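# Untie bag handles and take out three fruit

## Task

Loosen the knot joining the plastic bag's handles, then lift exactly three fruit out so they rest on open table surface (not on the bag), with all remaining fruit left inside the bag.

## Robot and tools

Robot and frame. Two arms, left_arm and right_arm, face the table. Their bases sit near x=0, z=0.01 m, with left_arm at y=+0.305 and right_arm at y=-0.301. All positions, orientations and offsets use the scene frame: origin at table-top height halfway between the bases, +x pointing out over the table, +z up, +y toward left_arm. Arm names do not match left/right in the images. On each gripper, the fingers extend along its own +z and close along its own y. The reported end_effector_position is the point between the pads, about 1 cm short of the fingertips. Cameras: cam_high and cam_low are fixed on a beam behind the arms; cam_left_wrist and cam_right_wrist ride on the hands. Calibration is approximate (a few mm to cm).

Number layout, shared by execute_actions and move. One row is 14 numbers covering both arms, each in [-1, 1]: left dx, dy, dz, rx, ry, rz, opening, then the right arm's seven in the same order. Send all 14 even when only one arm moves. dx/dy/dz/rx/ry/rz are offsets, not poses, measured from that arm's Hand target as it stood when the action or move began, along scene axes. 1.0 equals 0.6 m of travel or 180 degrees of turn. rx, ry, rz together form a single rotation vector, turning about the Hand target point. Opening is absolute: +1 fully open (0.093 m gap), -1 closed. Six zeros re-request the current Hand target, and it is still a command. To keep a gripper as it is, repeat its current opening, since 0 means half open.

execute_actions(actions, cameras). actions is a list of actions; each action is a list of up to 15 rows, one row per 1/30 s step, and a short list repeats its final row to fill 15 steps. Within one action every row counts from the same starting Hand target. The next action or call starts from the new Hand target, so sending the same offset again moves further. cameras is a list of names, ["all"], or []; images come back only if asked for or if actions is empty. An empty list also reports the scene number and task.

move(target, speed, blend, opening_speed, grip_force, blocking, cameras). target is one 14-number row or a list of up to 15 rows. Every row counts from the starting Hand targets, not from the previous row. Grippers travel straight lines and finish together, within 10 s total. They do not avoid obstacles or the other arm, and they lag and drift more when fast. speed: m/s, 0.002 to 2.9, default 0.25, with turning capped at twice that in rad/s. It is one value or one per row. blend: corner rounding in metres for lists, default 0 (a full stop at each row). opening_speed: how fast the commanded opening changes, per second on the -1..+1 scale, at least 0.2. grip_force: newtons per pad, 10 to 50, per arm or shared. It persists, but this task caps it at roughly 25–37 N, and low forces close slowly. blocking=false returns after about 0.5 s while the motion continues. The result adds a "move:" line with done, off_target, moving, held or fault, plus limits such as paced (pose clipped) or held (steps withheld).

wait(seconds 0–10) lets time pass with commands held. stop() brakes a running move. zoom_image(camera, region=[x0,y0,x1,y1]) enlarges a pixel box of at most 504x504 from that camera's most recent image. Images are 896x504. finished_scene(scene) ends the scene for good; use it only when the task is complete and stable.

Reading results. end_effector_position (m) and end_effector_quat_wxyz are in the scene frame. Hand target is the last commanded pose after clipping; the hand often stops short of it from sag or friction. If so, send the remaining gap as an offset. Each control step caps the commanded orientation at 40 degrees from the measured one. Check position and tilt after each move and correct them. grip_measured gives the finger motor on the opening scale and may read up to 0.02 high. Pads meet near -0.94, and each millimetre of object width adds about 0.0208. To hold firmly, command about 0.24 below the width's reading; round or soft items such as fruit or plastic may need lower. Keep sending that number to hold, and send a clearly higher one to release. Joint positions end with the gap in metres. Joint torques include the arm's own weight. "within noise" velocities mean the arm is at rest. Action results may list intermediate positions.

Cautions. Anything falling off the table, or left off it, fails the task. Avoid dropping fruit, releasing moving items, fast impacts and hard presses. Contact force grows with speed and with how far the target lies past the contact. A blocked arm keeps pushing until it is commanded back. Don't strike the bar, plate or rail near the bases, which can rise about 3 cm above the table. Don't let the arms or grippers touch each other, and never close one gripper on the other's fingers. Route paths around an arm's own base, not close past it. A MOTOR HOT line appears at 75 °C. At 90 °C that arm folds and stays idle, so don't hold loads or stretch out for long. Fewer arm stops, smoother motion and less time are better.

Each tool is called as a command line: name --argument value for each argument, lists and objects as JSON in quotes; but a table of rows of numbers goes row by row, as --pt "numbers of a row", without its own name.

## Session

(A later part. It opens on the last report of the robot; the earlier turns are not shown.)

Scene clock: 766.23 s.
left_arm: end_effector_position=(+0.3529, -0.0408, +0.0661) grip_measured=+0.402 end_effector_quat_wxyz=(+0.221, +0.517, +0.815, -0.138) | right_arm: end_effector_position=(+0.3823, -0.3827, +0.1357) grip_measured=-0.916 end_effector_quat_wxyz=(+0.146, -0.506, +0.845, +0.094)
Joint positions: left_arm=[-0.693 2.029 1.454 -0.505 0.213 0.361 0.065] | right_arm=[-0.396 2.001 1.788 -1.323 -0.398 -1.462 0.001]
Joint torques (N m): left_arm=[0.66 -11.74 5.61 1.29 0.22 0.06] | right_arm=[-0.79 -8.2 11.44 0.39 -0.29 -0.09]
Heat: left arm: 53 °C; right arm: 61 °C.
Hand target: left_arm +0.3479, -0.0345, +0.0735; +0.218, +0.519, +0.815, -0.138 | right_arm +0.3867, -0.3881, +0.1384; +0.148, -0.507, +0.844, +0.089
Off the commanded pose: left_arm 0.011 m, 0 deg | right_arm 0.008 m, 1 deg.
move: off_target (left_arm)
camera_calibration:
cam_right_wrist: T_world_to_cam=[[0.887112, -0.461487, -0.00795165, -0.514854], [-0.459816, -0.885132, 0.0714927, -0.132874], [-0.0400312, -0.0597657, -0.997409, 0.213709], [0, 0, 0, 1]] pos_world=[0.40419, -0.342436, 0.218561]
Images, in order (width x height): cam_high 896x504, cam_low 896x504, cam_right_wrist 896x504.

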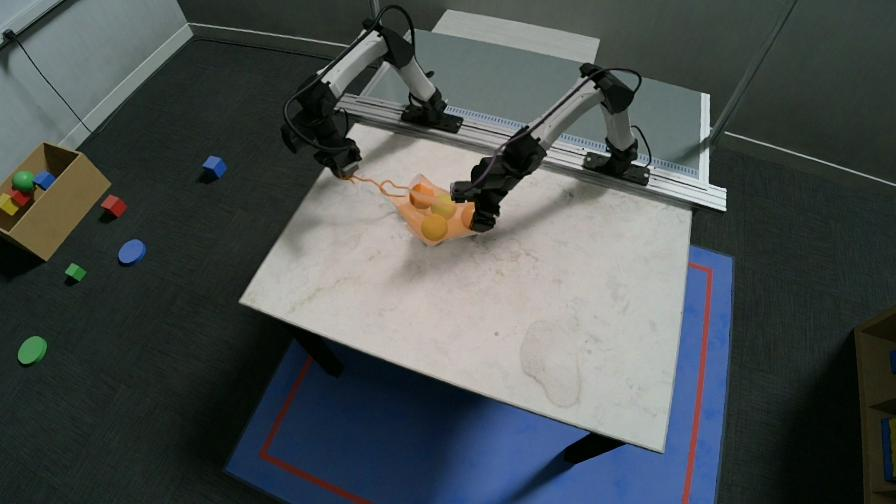

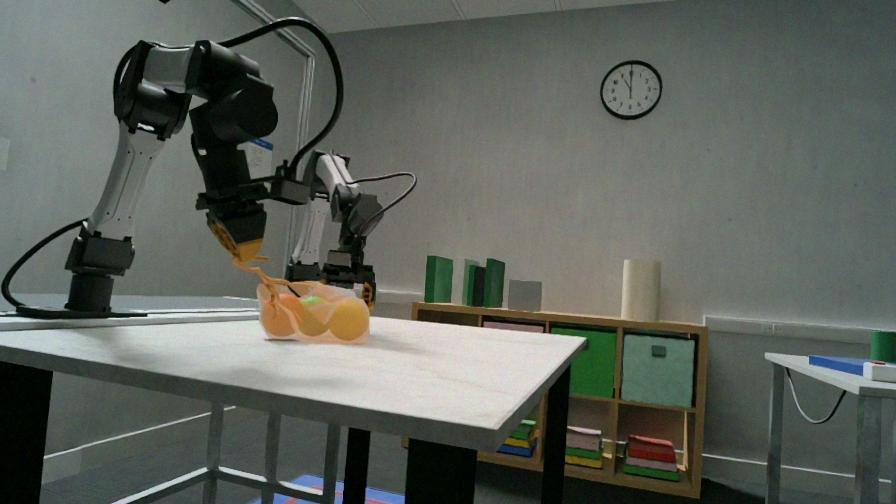

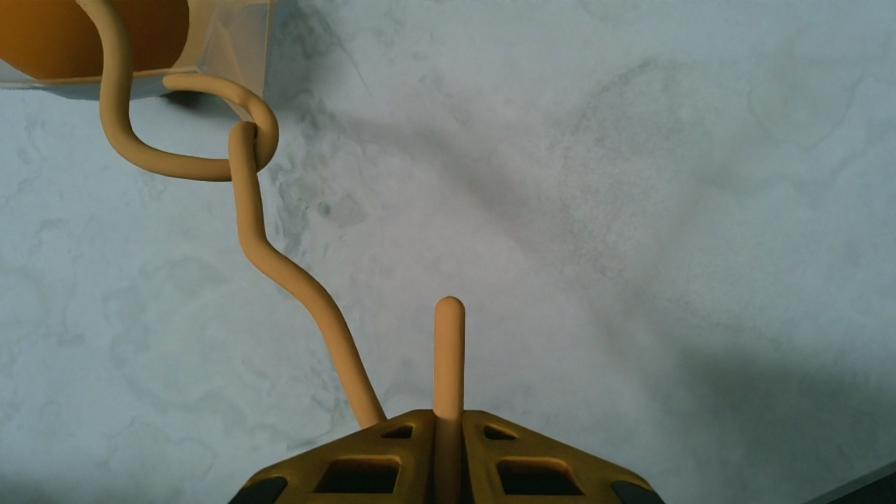

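zoom_image --camera "cam_right_wrist" --region '[0, 0, 400, 280]'

move --target '[0.01,0.11,0.02,0,0,0,0.15,0,0,0,0,0,0,-1]' --speed 0.1 --cameras '["cam_right_wrist","cam_low","cam_high"]'

zoom_image --camera "cam_low" --region '[200, 220, 440, 380]'

zoom_image --camera "cam_high" --region '[320, 150, 500, 270]'

Scaled by 1.260 from the camera's 896x504 image, which has a finer 1280x720 frame.

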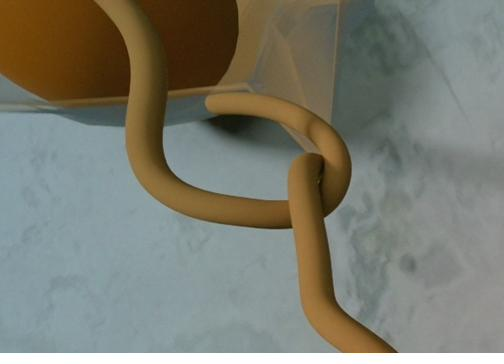

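Scene clock: 785.50 s.
left_arm: end_effector_position=(+0.3600, +0.0187, +0.0847) grip_measured=+0.402 end_effector_quat_wxyz=(+0.231, +0.521, +0.808, -0.147) | right_arm: end_effector_position=(+0.3818, -0.3812, +0.1361) grip_measured=-0.916 end_effector_quat_wxyz=(+0.148, -0.506, +0.844, +0.098)
Joint positions: left_arm=[-0.552 1.894 1.328 -0.524 0.298 0.497 0.065] | right_arm=[-0.396 2.001 1.788 -1.328 -0.405 -1.462 0.001]
Joint torques (N m): left_arm=[1.2 -10.35 5.37 1.11 0.11 0.06] | right_arm=[-0.73 -8.31 11.4 0.44 -0.21 -0.07]
Heat: left arm: 52 °C; right arm: 62 °C.
Hand target: left_arm +0.3538, +0.0315, +0.0855; +0.218, +0.519, +0.815, -0.138 | right_arm +0.3867, -0.3881, +0.1384; +0.148, -0.507, +0.844, +0.089
Off the commanded pose: left_arm 0.014 m, 2 deg | right_arm 0.009 m, 1 deg.
move: off_target (left_arm)
camera_calibration:
cam_right_wrist: T_world_to_cam=[[0.887074, -0.46145, -0.0128146, -0.513026], [-0.459801, -0.88569, 0.0643173, -0.131016], [-0.0410289, -0.051162, -0.997847, 0.217868], [0, 0, 0, 1]] pos_world=[0.403789, -0.341629, 0.219252]
Images, in order (width x height): cam_high 896x504, cam_low 896x504, cam_right_wrist 896x504.

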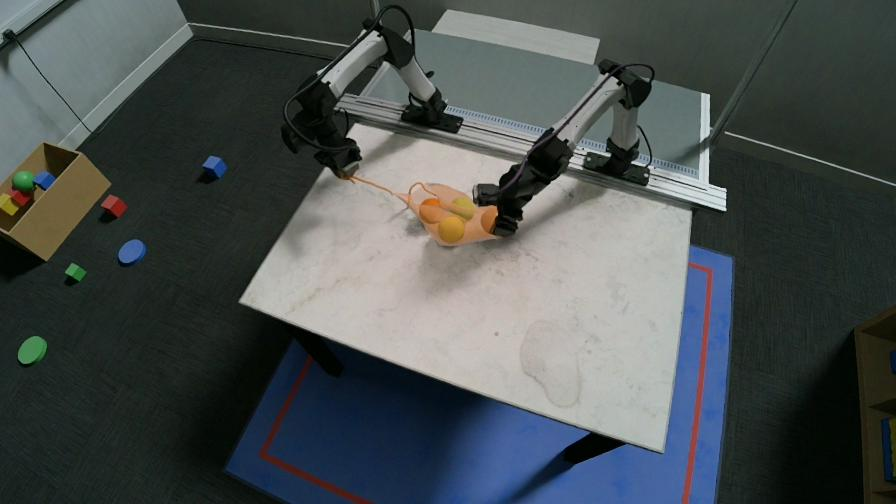

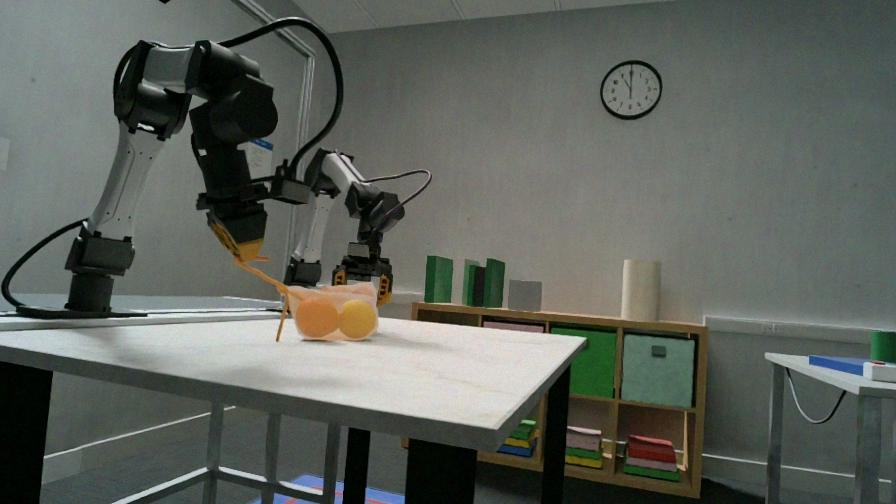

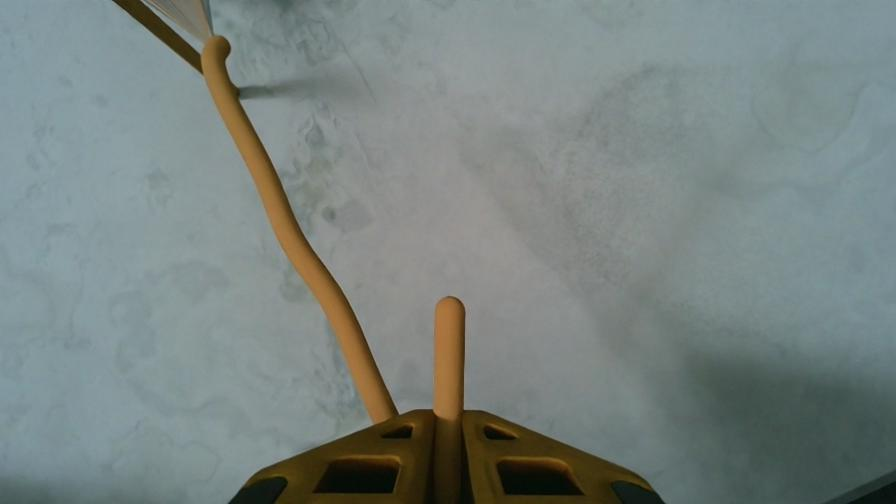

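Scaled by 2.100 from the camera's 896x504 image, which has a finer 1280x720 frame.

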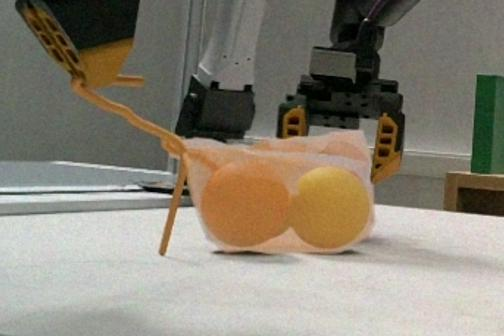

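Scaled by 2.800 from the camera's 896x504 image, which has a finer 1280x720 frame.

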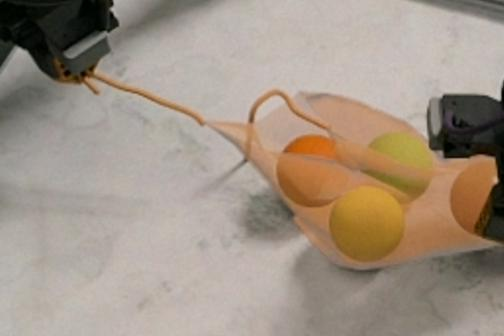

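zoom_image --camera "cam_right_wrist" --region '[80, 0, 330, 180]'

zoom_image --camera "cam_low" --region '[260, 260, 340, 350]'

zoom_image --camera "cam_high" --region '[380, 165, 460, 235]'

Scaled by 2.016 from the camera's 896x504 image, which has a finer 1280x720 frame.

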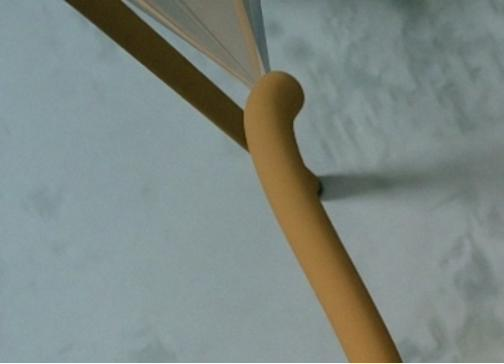

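Scaled by 5.600 from the camera's 896x504 image, which has a finer 1280x720 frame.

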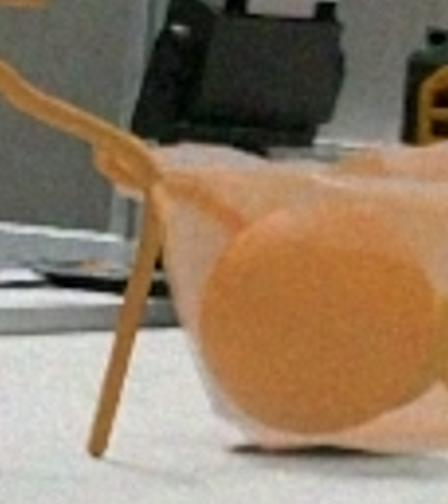

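Scaled by 6.300 from the camera's 896x504 image, which has a finer 1280x720 frame.

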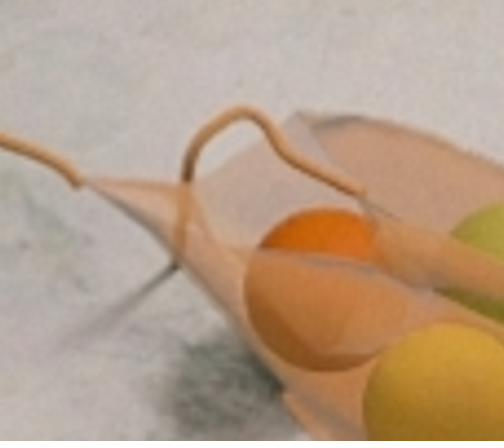

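move --target '[0.0,0.08,0.02,0,0,0,0.15,0,0,0.05,0,0,0,-1]' --speed 0.1 --cameras '["cam_right_wrist","cam_low","cam_high"]'

zoom_image --camera "cam_low" --region '[240, 250, 400, 360]'

zoom_image --camera "cam_high" --region '[380, 165, 500, 255]'

Scene clock: 820.50 s.
left_arm: end_effector_position=(+0.3608, +0.0528, +0.1053) grip_measured=+0.402 end_effector_quat_wxyz=(+0.250, +0.531, +0.792, -0.167) | right_arm: end_effector_position=(+0.3783, -0.3706, +0.1654) grip_measured=-0.916 end_effector_quat_wxyz=(+0.152, -0.502, +0.843, +0.124)
Joint positions: left_arm=[-0.449 1.801 1.27 -0.552 0.393 0.61 0.065] | right_arm=[-0.393 2.016 1.917 -1.479 -0.443 -1.463 0.001]
Joint torques (N m): left_arm=[2.48 -9.59 5.15 0.75 -0.24 0.06] | right_arm=[-1.4 -8.64 12.03 0.63 0.16 -0.13]
Heat: left arm: 53 °C; right arm: 63 °C.
Hand target: left_arm +0.3538, +0.0795, +0.0974; +0.218, +0.519, +0.815, -0.138 | right_arm +0.3867, -0.3882, +0.1683; +0.148, -0.507, +0.844, +0.090
Off the commanded pose: left_arm 0.029 m, 6 deg | right_arm 0.020 m, 4 deg.
move: off_target (left_arm, right_arm)
camera_calibration:
cam_right_wrist: T_world_to_cam=[[0.887397, -0.457995, -0.052603, -0.49694], [-0.457041, -0.888952, 0.0296376, -0.121613], [-0.0603354, -0.00225864, -0.998176, 0.27304], [0, 0, 0, 1]] pos_world=[0.401875, -0.335087, 0.250005]
Images, in order (width x height): cam_high 896x504, cam_low 896x504, cam_right_wrist 896x504.

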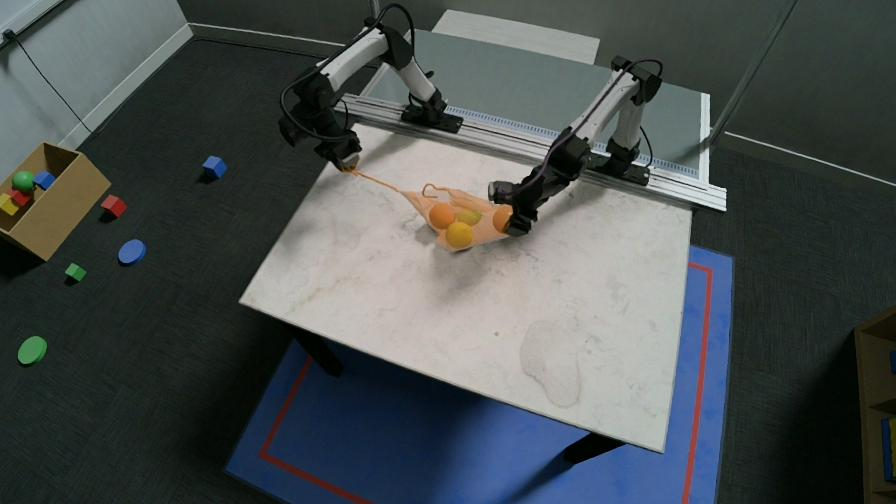

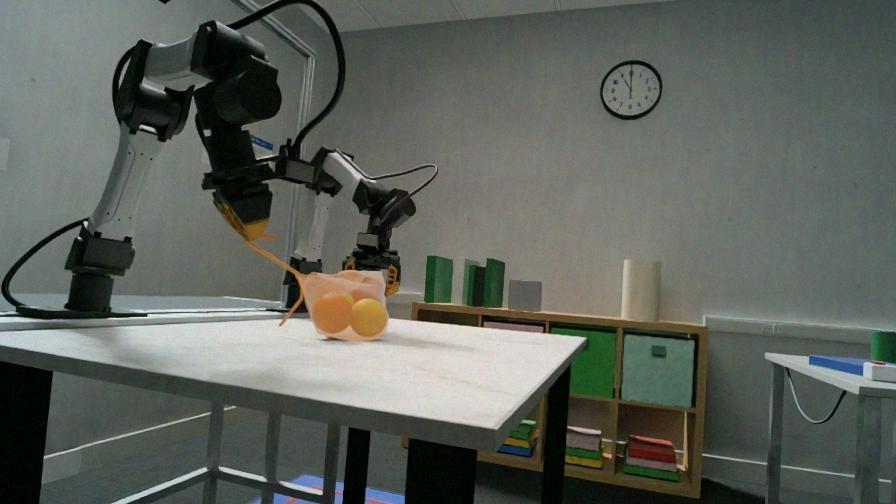

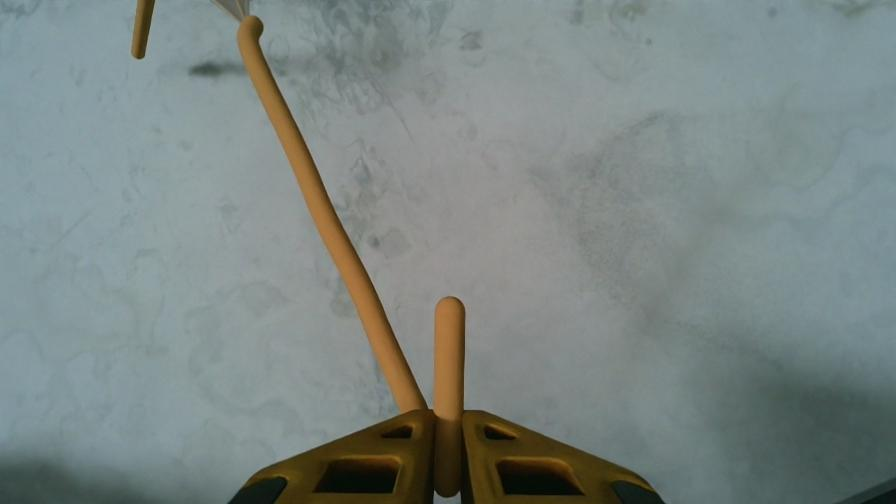

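Scaled by 3.150 from the camera's 896x504 image, which has a finer 1280x720 frame.

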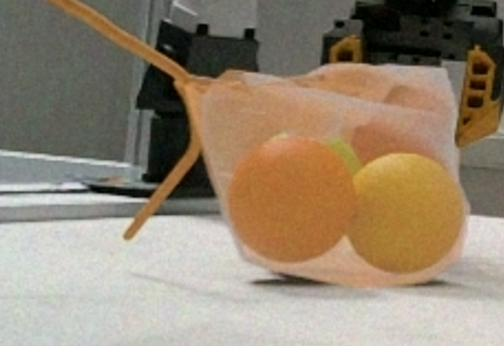

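Scaled by 4.200 from the camera's 896x504 image, which has a finer 1280x720 frame.

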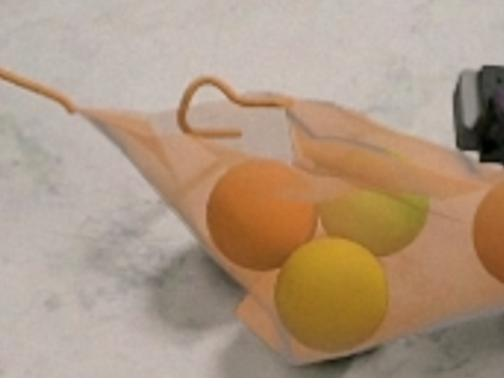

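move --target '[0.0,-0.045,-0.062,0,0,0,0.15,0,0.03,-0.06,0,0,0,-1]' --speed 0.08 --cameras '["cam_right_wrist","cam_low","cam_high","cam_left_wrist"]'

zoom_image --camera "cam_low" --region '[240, 250, 400, 360]'

zoom_image --camera "cam_high" --region '[380, 165, 500, 255]'

Scene clock: 835.40 s.
left_arm: end_effector_position=(+0.3558, +0.0454, +0.0736) grip_measured=+0.402 end_effector_quat_wxyz=(+0.235, +0.525, +0.804, -0.151) | right_arm: end_effector_position=(+0.3852, -0.3644, +0.1265) grip_measured=-0.916 end_effector_quat_wxyz=(+0.145, -0.506, +0.842, +0.116)
Joint positions: left_arm=[-0.492 1.847 1.215 -0.467 0.336 0.562 0.065] | right_arm=[-0.359 2.016 1.77 -1.312 -0.424 -1.431 0.001]
Joint torques (N m): left_arm=[0.34 -6.75 5.59 1.44 -0.02 -0.12] | right_arm=[-0.43 -12.68 6.63 0.76 0.01 0.09]
Heat: left arm: 51 °C; right arm: 62 °C.
Hand target: left_arm +0.3537, +0.0525, +0.0602; +0.218, +0.519, +0.815, -0.138 | right_arm +0.3867, -0.3703, +0.1324; +0.148, -0.507, +0.844, +0.089
Off the commanded pose: left_arm 0.015 m, 3 deg | right_arm 0.008 m, 3 deg.
move: off_target (left_arm, right_arm)
camera_calibration:
cam_left_wrist: T_world_to_cam=[[-0.918631, -0.395109, -0.0024053, 0.344125], [-0.391043, 0.910015, -0.137687, 0.147659], [0.0565902, -0.125543, -0.990473, 0.147381], [0, 0, 0, 1]] pos_world=[0.365524, 0.0200975, 0.167135]
cam_right_wrist: T_world_to_cam=[[0.890055, -0.453659, -0.044682, -0.502615], [-0.451639, -0.890877, 0.048576, -0.117005], [-0.0618431, -0.0230552, -0.99782, 0.227499], [0, 0, 0, 1]] pos_world=[0.40858, -0.327008, 0.210229]

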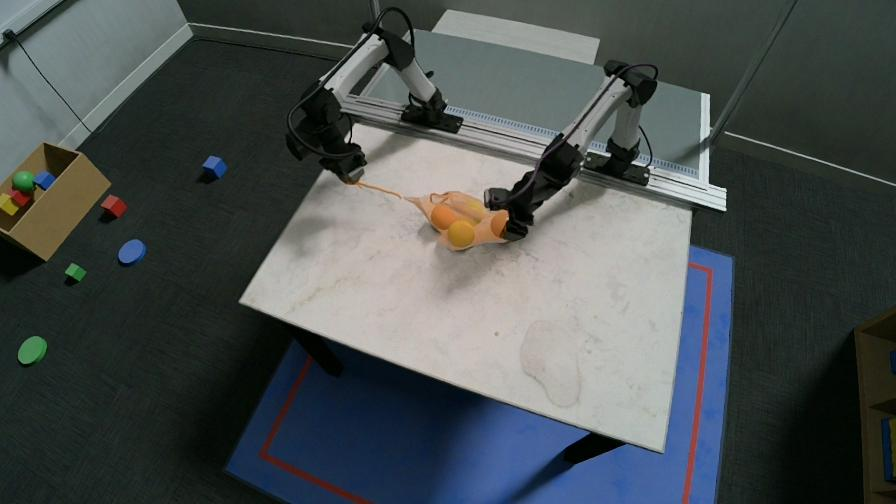

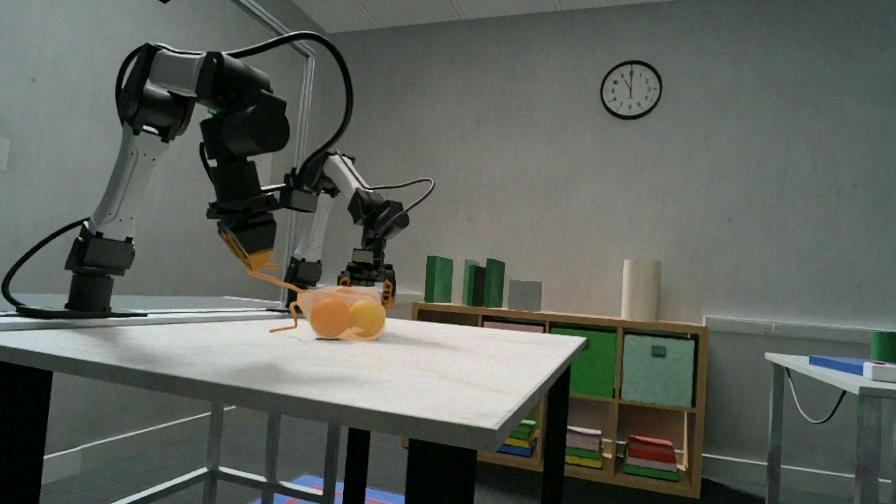

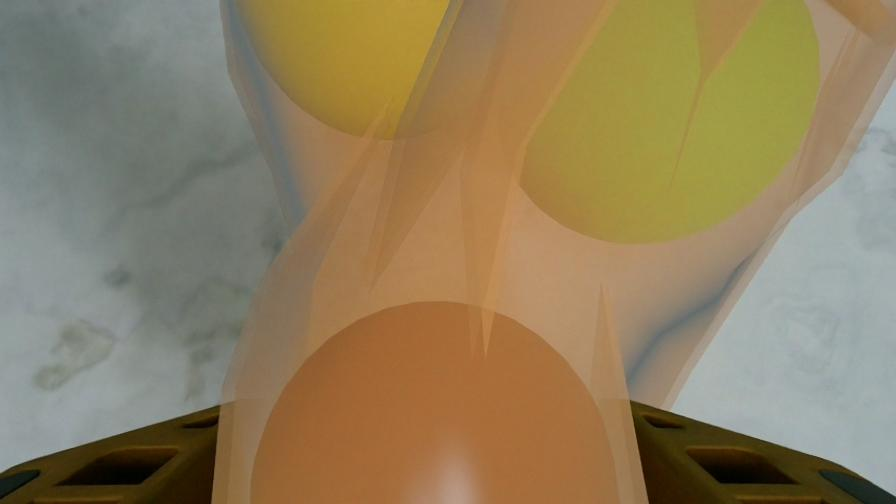

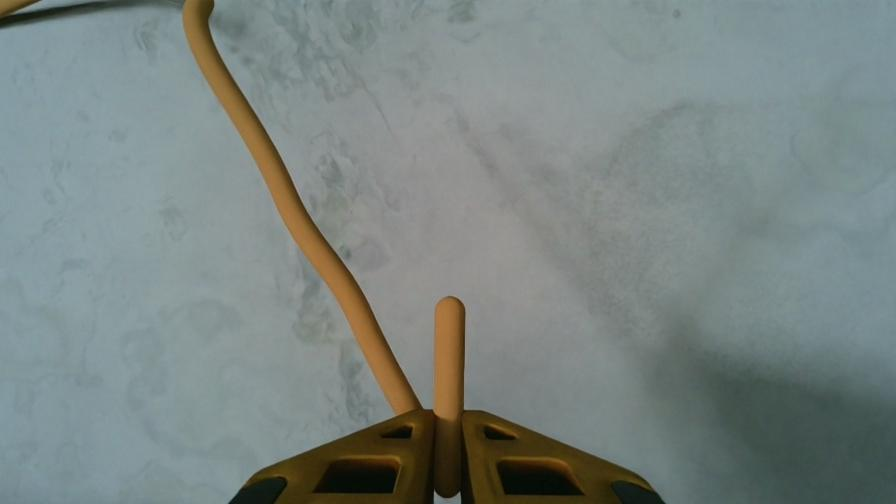

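Scaled by 3.150 from the camera's 896x504 image, which has a finer 1280x720 frame.

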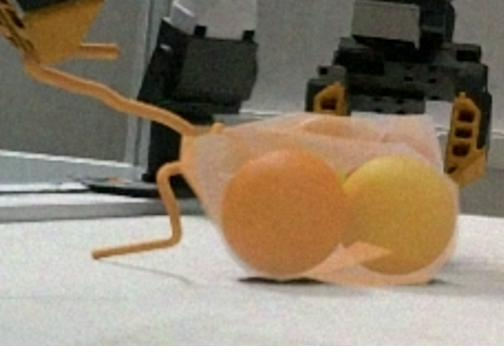

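Scaled by 4.200 from the camera's 896x504 image, which has a finer 1280x720 frame.

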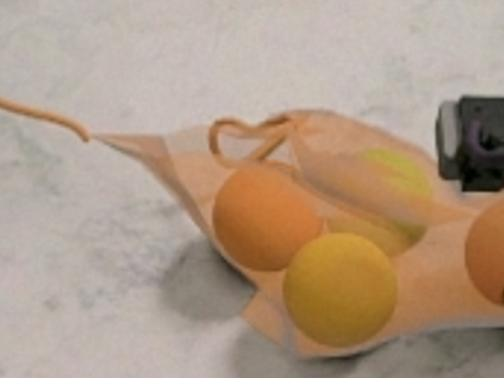

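move --pt "0.0 -0.005 -0.03 0 0 0 0.15 0 0 0 0 0 0 -1" --pt "0.0 -0.005 -0.03 0 0 0 0.75 0 0 0 0 0 0 -1" --pt "-0.0 0.02 0.2 0 0 0 0.75 0 0 0 0 0 0 -1" --speed 0.1 --opening_speed 0.5 --cameras '["cam_left_wrist","cam_low","cam_high"]'

zoom_image --camera "cam_high" --region '[380, 165, 500, 255]'

Scene clock: 849.67 s.
left_arm: end_effector_position=(+0.3528, +0.0622, +0.1664) grip_measured=+0.748 end_effector_quat_wxyz=(+0.207, +0.518, +0.818, -0.140) | right_arm: end_effector_position=(+0.3870, -0.3674, +0.1257) grip_measured=-0.916 end_effector_quat_wxyz=(+0.144, -0.508, +0.843, +0.107)
Joint positions: left_arm=[-0.465 1.779 1.537 -0.923 0.318 0.575 0.081] | right_arm=[-0.359 2.016 1.77 -1.3 -0.409 -1.431 0.001]
Joint torques (N m): left_arm=[0.8 -9.07 8.7 1.16 0.27 0.08] | right_arm=[-0.27 -12.9 6.54 0.72 -0.16 0.08]
Heat: left arm: 49 °C; right arm: 60 °C.
Hand target: left_arm +0.3537, +0.0645, +0.1802; +0.218, +0.519, +0.815, -0.138 | right_arm +0.3867, -0.3702, +0.1324; +0.148, -0.507, +0.844, +0.089
Off the commanded pose: left_arm 0.014 m, 1 deg | right_arm 0.007 m, 2 deg.
move: off_target (left_arm); target 2's new opening was sent with left_arm's hand 0.022 m and 4 deg from that target
camera_calibration:
cam_left_wrist: T_world_to_cam=[[-0.908381, -0.417759, 0.0179007, 0.342749], [-0.417846, 0.905294, -0.0764631, 0.14357], [0.0157378, -0.0769374, -0.996912, 0.254095], [0, 0, 0, 1]] pos_world=[0.367338, 0.0327629, 0.258153]
Images, in order (width x height): cam_high 896x504, cam_low 896x504, cam_left_wrist 896x504.

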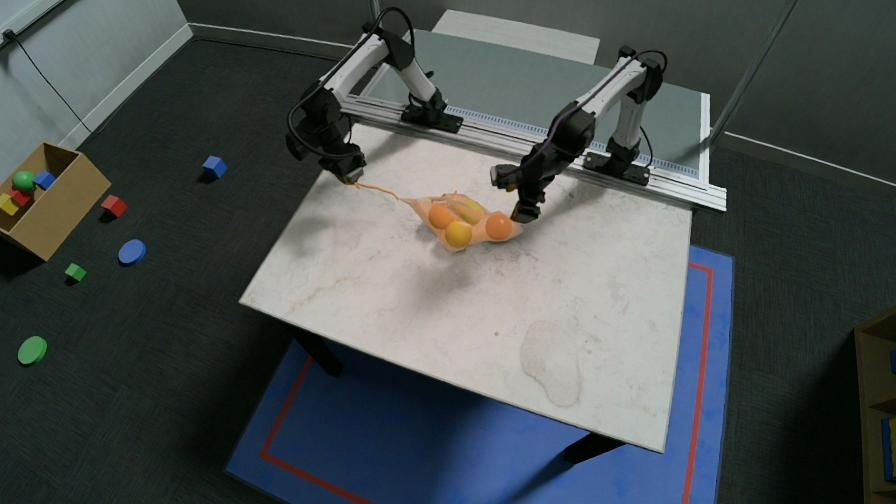

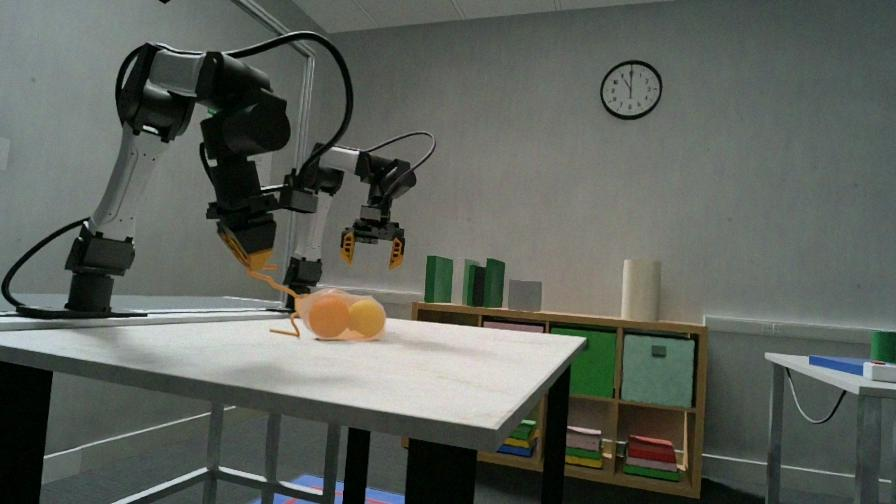

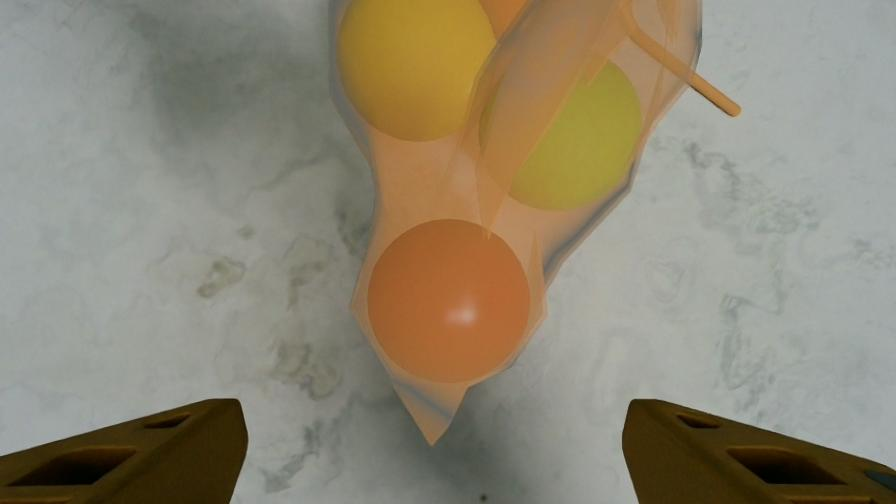

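Scaled by 4.200 from the camera's 896x504 image, which has a finer 1280x720 frame.

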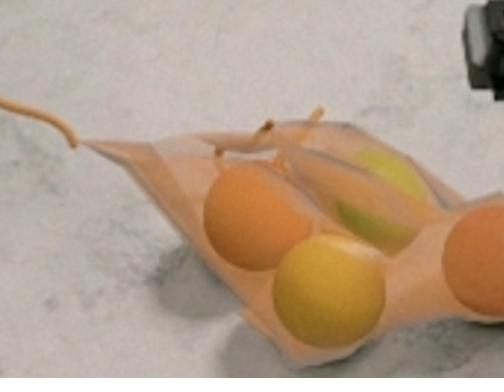

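move --target '[-0.03,-0.2,0.06,0,0,0,0.75,0,0,0,0,0,0,-1]' --speed 0.2 --cameras '["cam_left_wrist"]'

Scene clock: 862.07 s.
left_arm: end_effector_position=(+0.3317, -0.0577, +0.2200) grip_measured=+0.748 end_effector_quat_wxyz=(+0.226, +0.525, +0.807, -0.146) | right_arm: end_effector_position=(+0.3870, -0.3674, +0.1257) grip_measured=-0.916 end_effector_quat_wxyz=(+0.144, -0.508, +0.843, +0.107)
Joint positions: left_arm=[-0.746 1.974 1.986 -1.069 0.207 0.33 0.081] | right_arm=[-0.359 2.016 1.77 -1.3 -0.409 -1.431 0.001]
Joint torques (N m): left_arm=[0.64 -7.41 8.85 1.35 0.04 -0.13] | right_arm=[-0.44 -12.82 6.5 0.7 -0.14 0.07]
Heat: left arm: 49 °C; right arm: 58 °C.
Hand target: left_arm +0.3358, -0.0555, +0.2164; +0.218, +0.519, +0.815, -0.138 | right_arm +0.3867, -0.3702, +0.1324; +0.148, -0.507, +0.844, +0.089
Off the commanded pose: left_arm 0.006 m, 2 deg | right_arm 0.007 m, 2 deg.
move: done
camera_calibration:
cam_left_wrist: T_world_to_cam=[[-0.917105, -0.398644, 0.000822256, 0.280207], [-0.396035, 0.910864, -0.116118, 0.249243], [0.0455409, -0.106818, -0.993235, 0.286168], [0, 0, 0, 1]] pos_world=[0.342655, -0.0847554, 0.312944]
Images, in order (width x height): cam_left_wrist 896x504.

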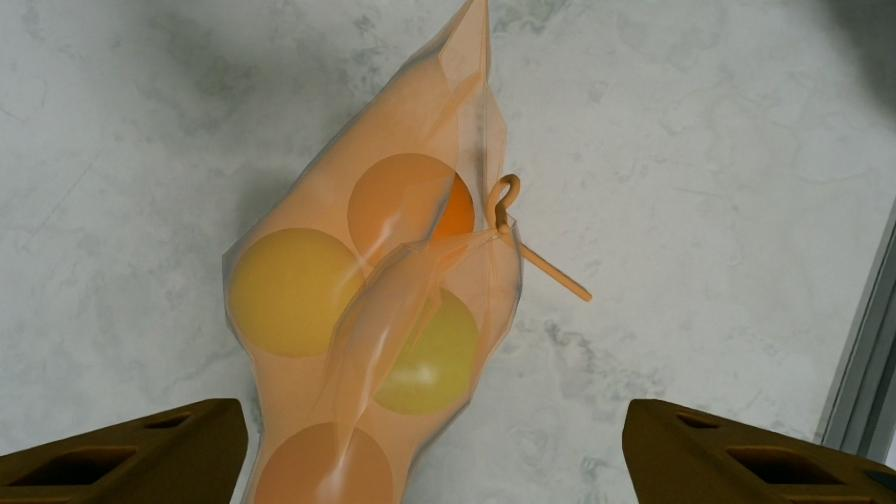

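zoom_image --camera "cam_left_wrist" --region '[210, 0, 630, 430]'

Scaled by 1.172 from the camera's 896x504 image, which has a finer 1280x720 frame.

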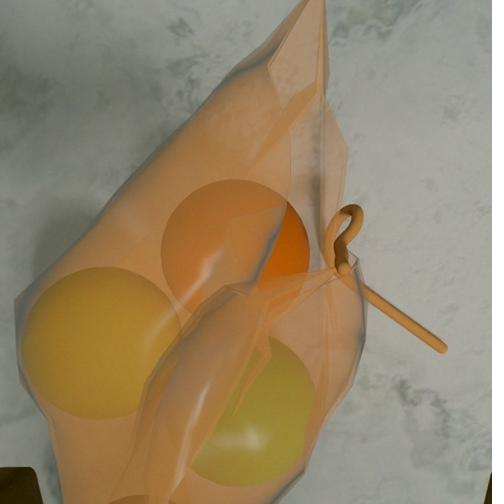

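move --target '[0.003,-0.154,-0.177,0,0,0,-0.2,0,0,0,0,0,0,-1]' --speed 0.15 --cameras '["cam_left_wrist","cam_low"]'

zoom_image --camera "cam_low" --region '[240, 250, 400, 360]'

Scene clock: 922.43 s.
left_arm: end_effector_position=(+0.3315, -0.1442, +0.1090) grip_measured=-0.198 end_effector_quat_wxyz=(+0.210, +0.525, +0.813, -0.141) | right_arm: end_effector_position=(+0.3870, -0.3674, +0.1257) grip_measured=-0.916 end_effector_quat_wxyz=(+0.144, -0.508, +0.843, +0.107)
Joint positions: left_arm=[-0.883 2.25 1.984 -0.805 0.138 0.205 0.036] | right_arm=[-0.359 2.016 1.77 -1.3 -0.409 -1.431 0.001]
Joint torques (N m): left_arm=[0.31 -9.73 9.07 1.6 0 -0.1] | right_arm=[-0.29 -12.79 6.49 0.7 -0.13 0.08]
Heat: left arm: 45 °C; right arm: 54 °C.
Hand target: left_arm +0.3377, -0.1478, +0.1100; +0.218, +0.519, +0.815, -0.138 | right_arm +0.3867, -0.3702, +0.1324; +0.148, -0.507, +0.844, +0.089
Off the commanded pose: left_arm 0.007 m, 1 deg | right_arm 0.007 m, 2 deg.
move: done
camera_calibration:
cam_left_wrist: T_world_to_cam=[[-0.915296, -0.402607, 0.0118513, 0.243275], [-0.402153, 0.911828, -0.0827268, 0.313492], [0.0225, -0.0804856, -0.996502, 0.178626], [0, 0, 0, 1]] pos_world=[0.344721, -0.17353, 0.201052]
Images, in order (width x height): cam_low 896x504, cam_left_wrist 896x504.

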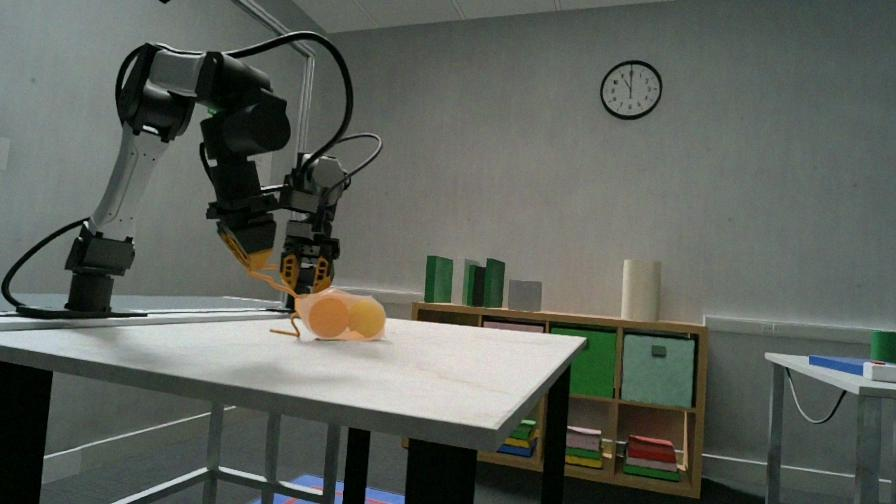

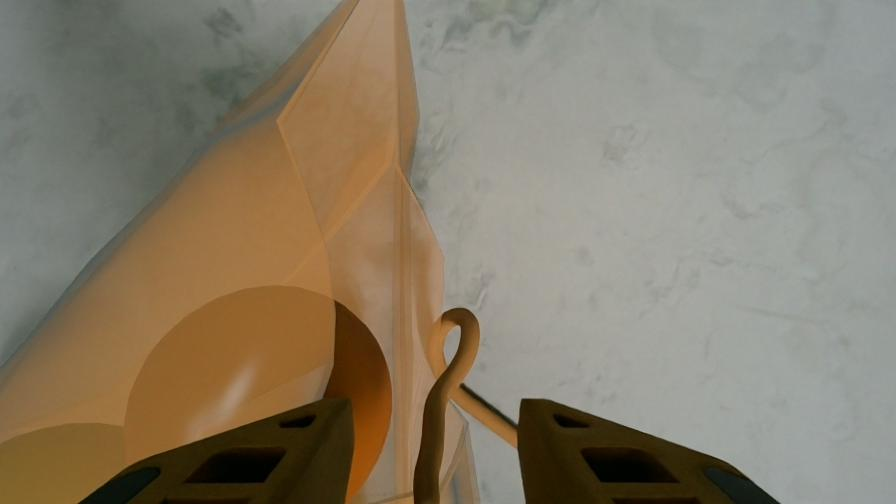

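Scaled by 3.150 from the camera's 896x504 image, which has a finer 1280x720 frame.

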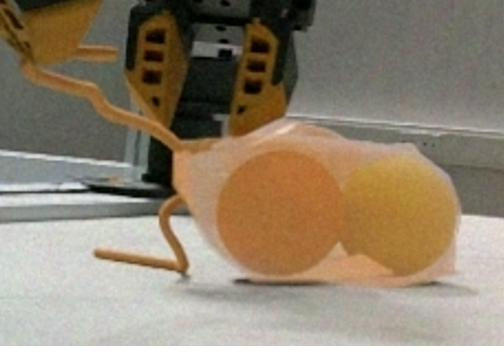

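move --target '[0.0,0.0,-0.025,0,0,0,-0.6,0,0,0,0,0,0,-1]' --speed 0.08 --cameras '["cam_left_wrist","cam_low"]'

zoom_image --camera "cam_low" --region '[240, 250, 400, 360]'

Scene clock: 946.10 s.
left_arm: end_effector_position=(+0.3369, -0.1508, +0.1106) grip_measured=-0.598 end_effector_quat_wxyz=(+0.229, +0.523, +0.808, -0.148) | right_arm: end_effector_position=(+0.3870, -0.3674, +0.1257) grip_measured=-0.916 end_effector_quat_wxyz=(+0.144, -0.508, +0.843, +0.107)
Joint positions: left_arm=[-0.883 2.25 1.971 -0.751 0.137 0.204 0.016] | right_arm=[-0.359 2.016 1.77 -1.3 -0.409 -1.431 0.001]
Joint torques (N m): left_arm=[0.34 -9.48 5.85 1.71 -0.02 -0.11] | right_arm=[-0.43 -12.94 6.63 0.72 -0.15 0.07]
Heat: left arm: 48 °C; right arm: 54 °C.
Hand target: left_arm +0.3377, -0.1478, +0.0950; +0.218, +0.519, +0.815, -0.138 | right_arm +0.3867, -0.3702, +0.1324; +0.148, -0.507, +0.844, +0.089
Off the commanded pose: left_arm 0.016 m, 2 deg | right_arm 0.007 m, 2 deg.
move: off_target (left_arm)
camera_calibration:
cam_left_wrist: T_world_to_cam=[[-0.915107, -0.40321, 0.00137822, 0.246481], [-0.400323, 0.908137, -0.122591, 0.325156], [0.0481784, -0.112736, -0.992456, 0.165568], [0, 0, 0, 1]] pos_world=[0.347747, -0.177238, 0.203841]
Images, in order (width x height): cam_low 896x504, cam_left_wrist 896x504.

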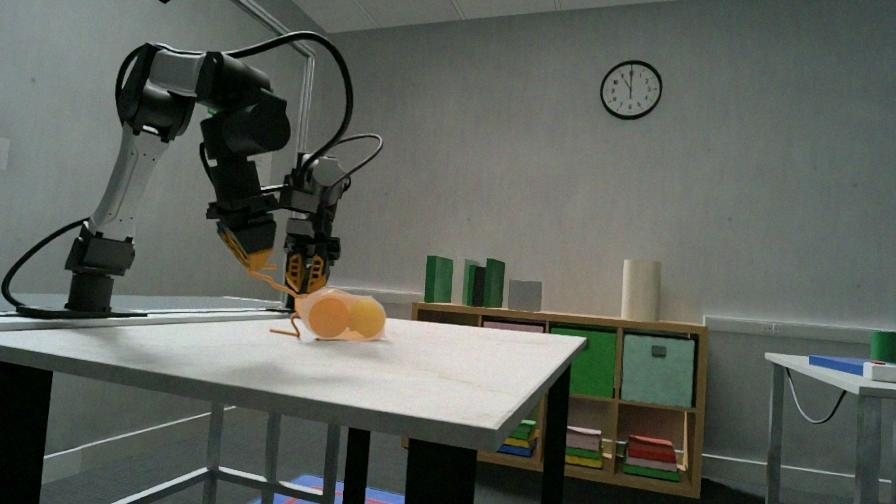

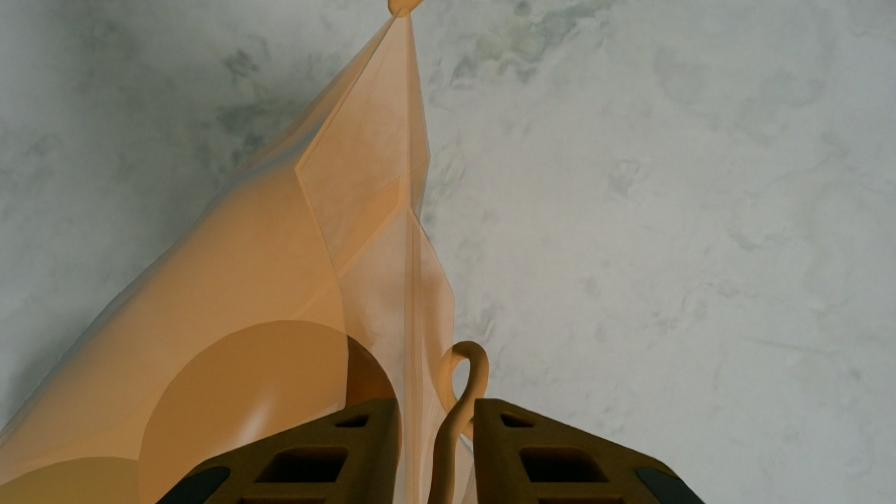

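Scaled by 3.150 from the camera's 896x504 image, which has a finer 1280x720 frame.

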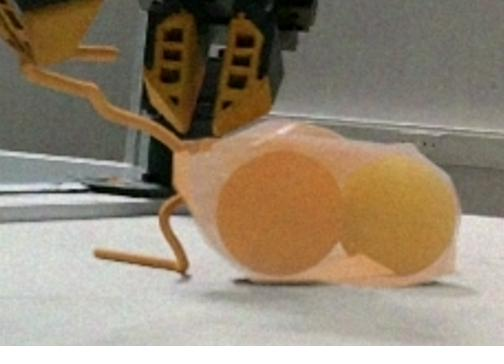

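move --target '[0.0,0.005,-0.022,0,0,0,-0.6,0,0,0,0,0,0,-1]' --speed 0.08 --cameras '["cam_left_wrist","cam_low"]'

zoom_image --camera "cam_low" --region '[240, 250, 400, 360]'

Scene clock: 955.53 s.
left_arm: end_effector_position=(+0.3359, -0.1492, +0.0951) grip_measured=-0.598 end_effector_quat_wxyz=(+0.227, +0.523, +0.808, -0.147) | right_arm: end_effector_position=(+0.3870, -0.3674, +0.1257) grip_measured=-0.916 end_effector_quat_wxyz=(+0.144, -0.508, +0.843, +0.107)
Joint positions: left_arm=[-0.883 2.25 1.911 -0.695 0.137 0.204 0.016] | right_arm=[-0.359 2.016 1.77 -1.3 -0.409 -1.431 0.001]
Joint torques (N m): left_arm=[0.61 -9.8 5.91 1.67 0.01 -0.09] | right_arm=[-0.29 -12.75 6.54 0.71 -0.14 0.07]
Heat: left arm: 49 °C; right arm: 54 °C.
Hand target: left_arm +0.3377, -0.1449, +0.0819; +0.218, +0.519, +0.815, -0.138 | right_arm +0.3867, -0.3702, +0.1324; +0.148, -0.507, +0.844, +0.089
Off the commanded pose: left_arm 0.014 m, 2 deg | right_arm 0.007 m, 2 deg.
move: off_target (left_arm)
camera_calibration:
cam_left_wrist: T_world_to_cam=[[-0.915103, -0.403212, 0.00247209, 0.246131], [-0.400635, 0.908528, -0.118611, 0.321091], [0.0455795, -0.109532, -0.992938, 0.151838], [0, 0, 0, 1]] pos_world=[0.346955, -0.175847, 0.188242]
Images, in order (width x height): cam_low 896x504, cam_left_wrist 896x504.

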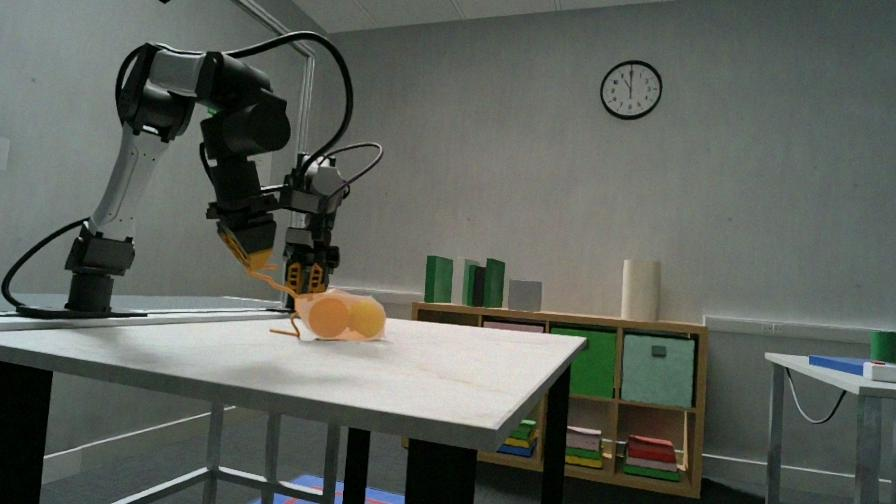

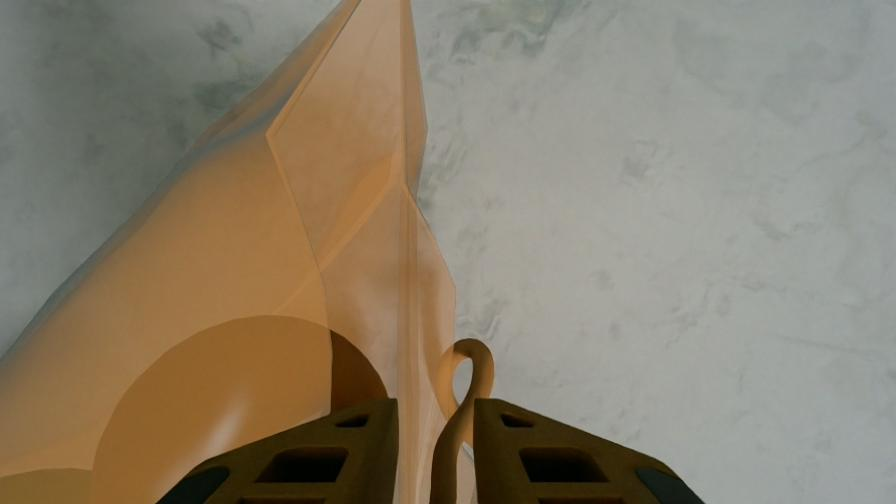

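Scaled by 3.150 from the camera's 896x504 image, which has a finer 1280x720 frame.

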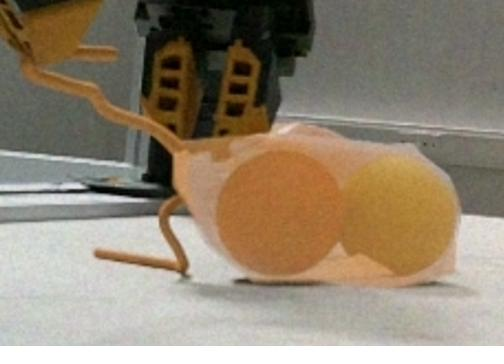

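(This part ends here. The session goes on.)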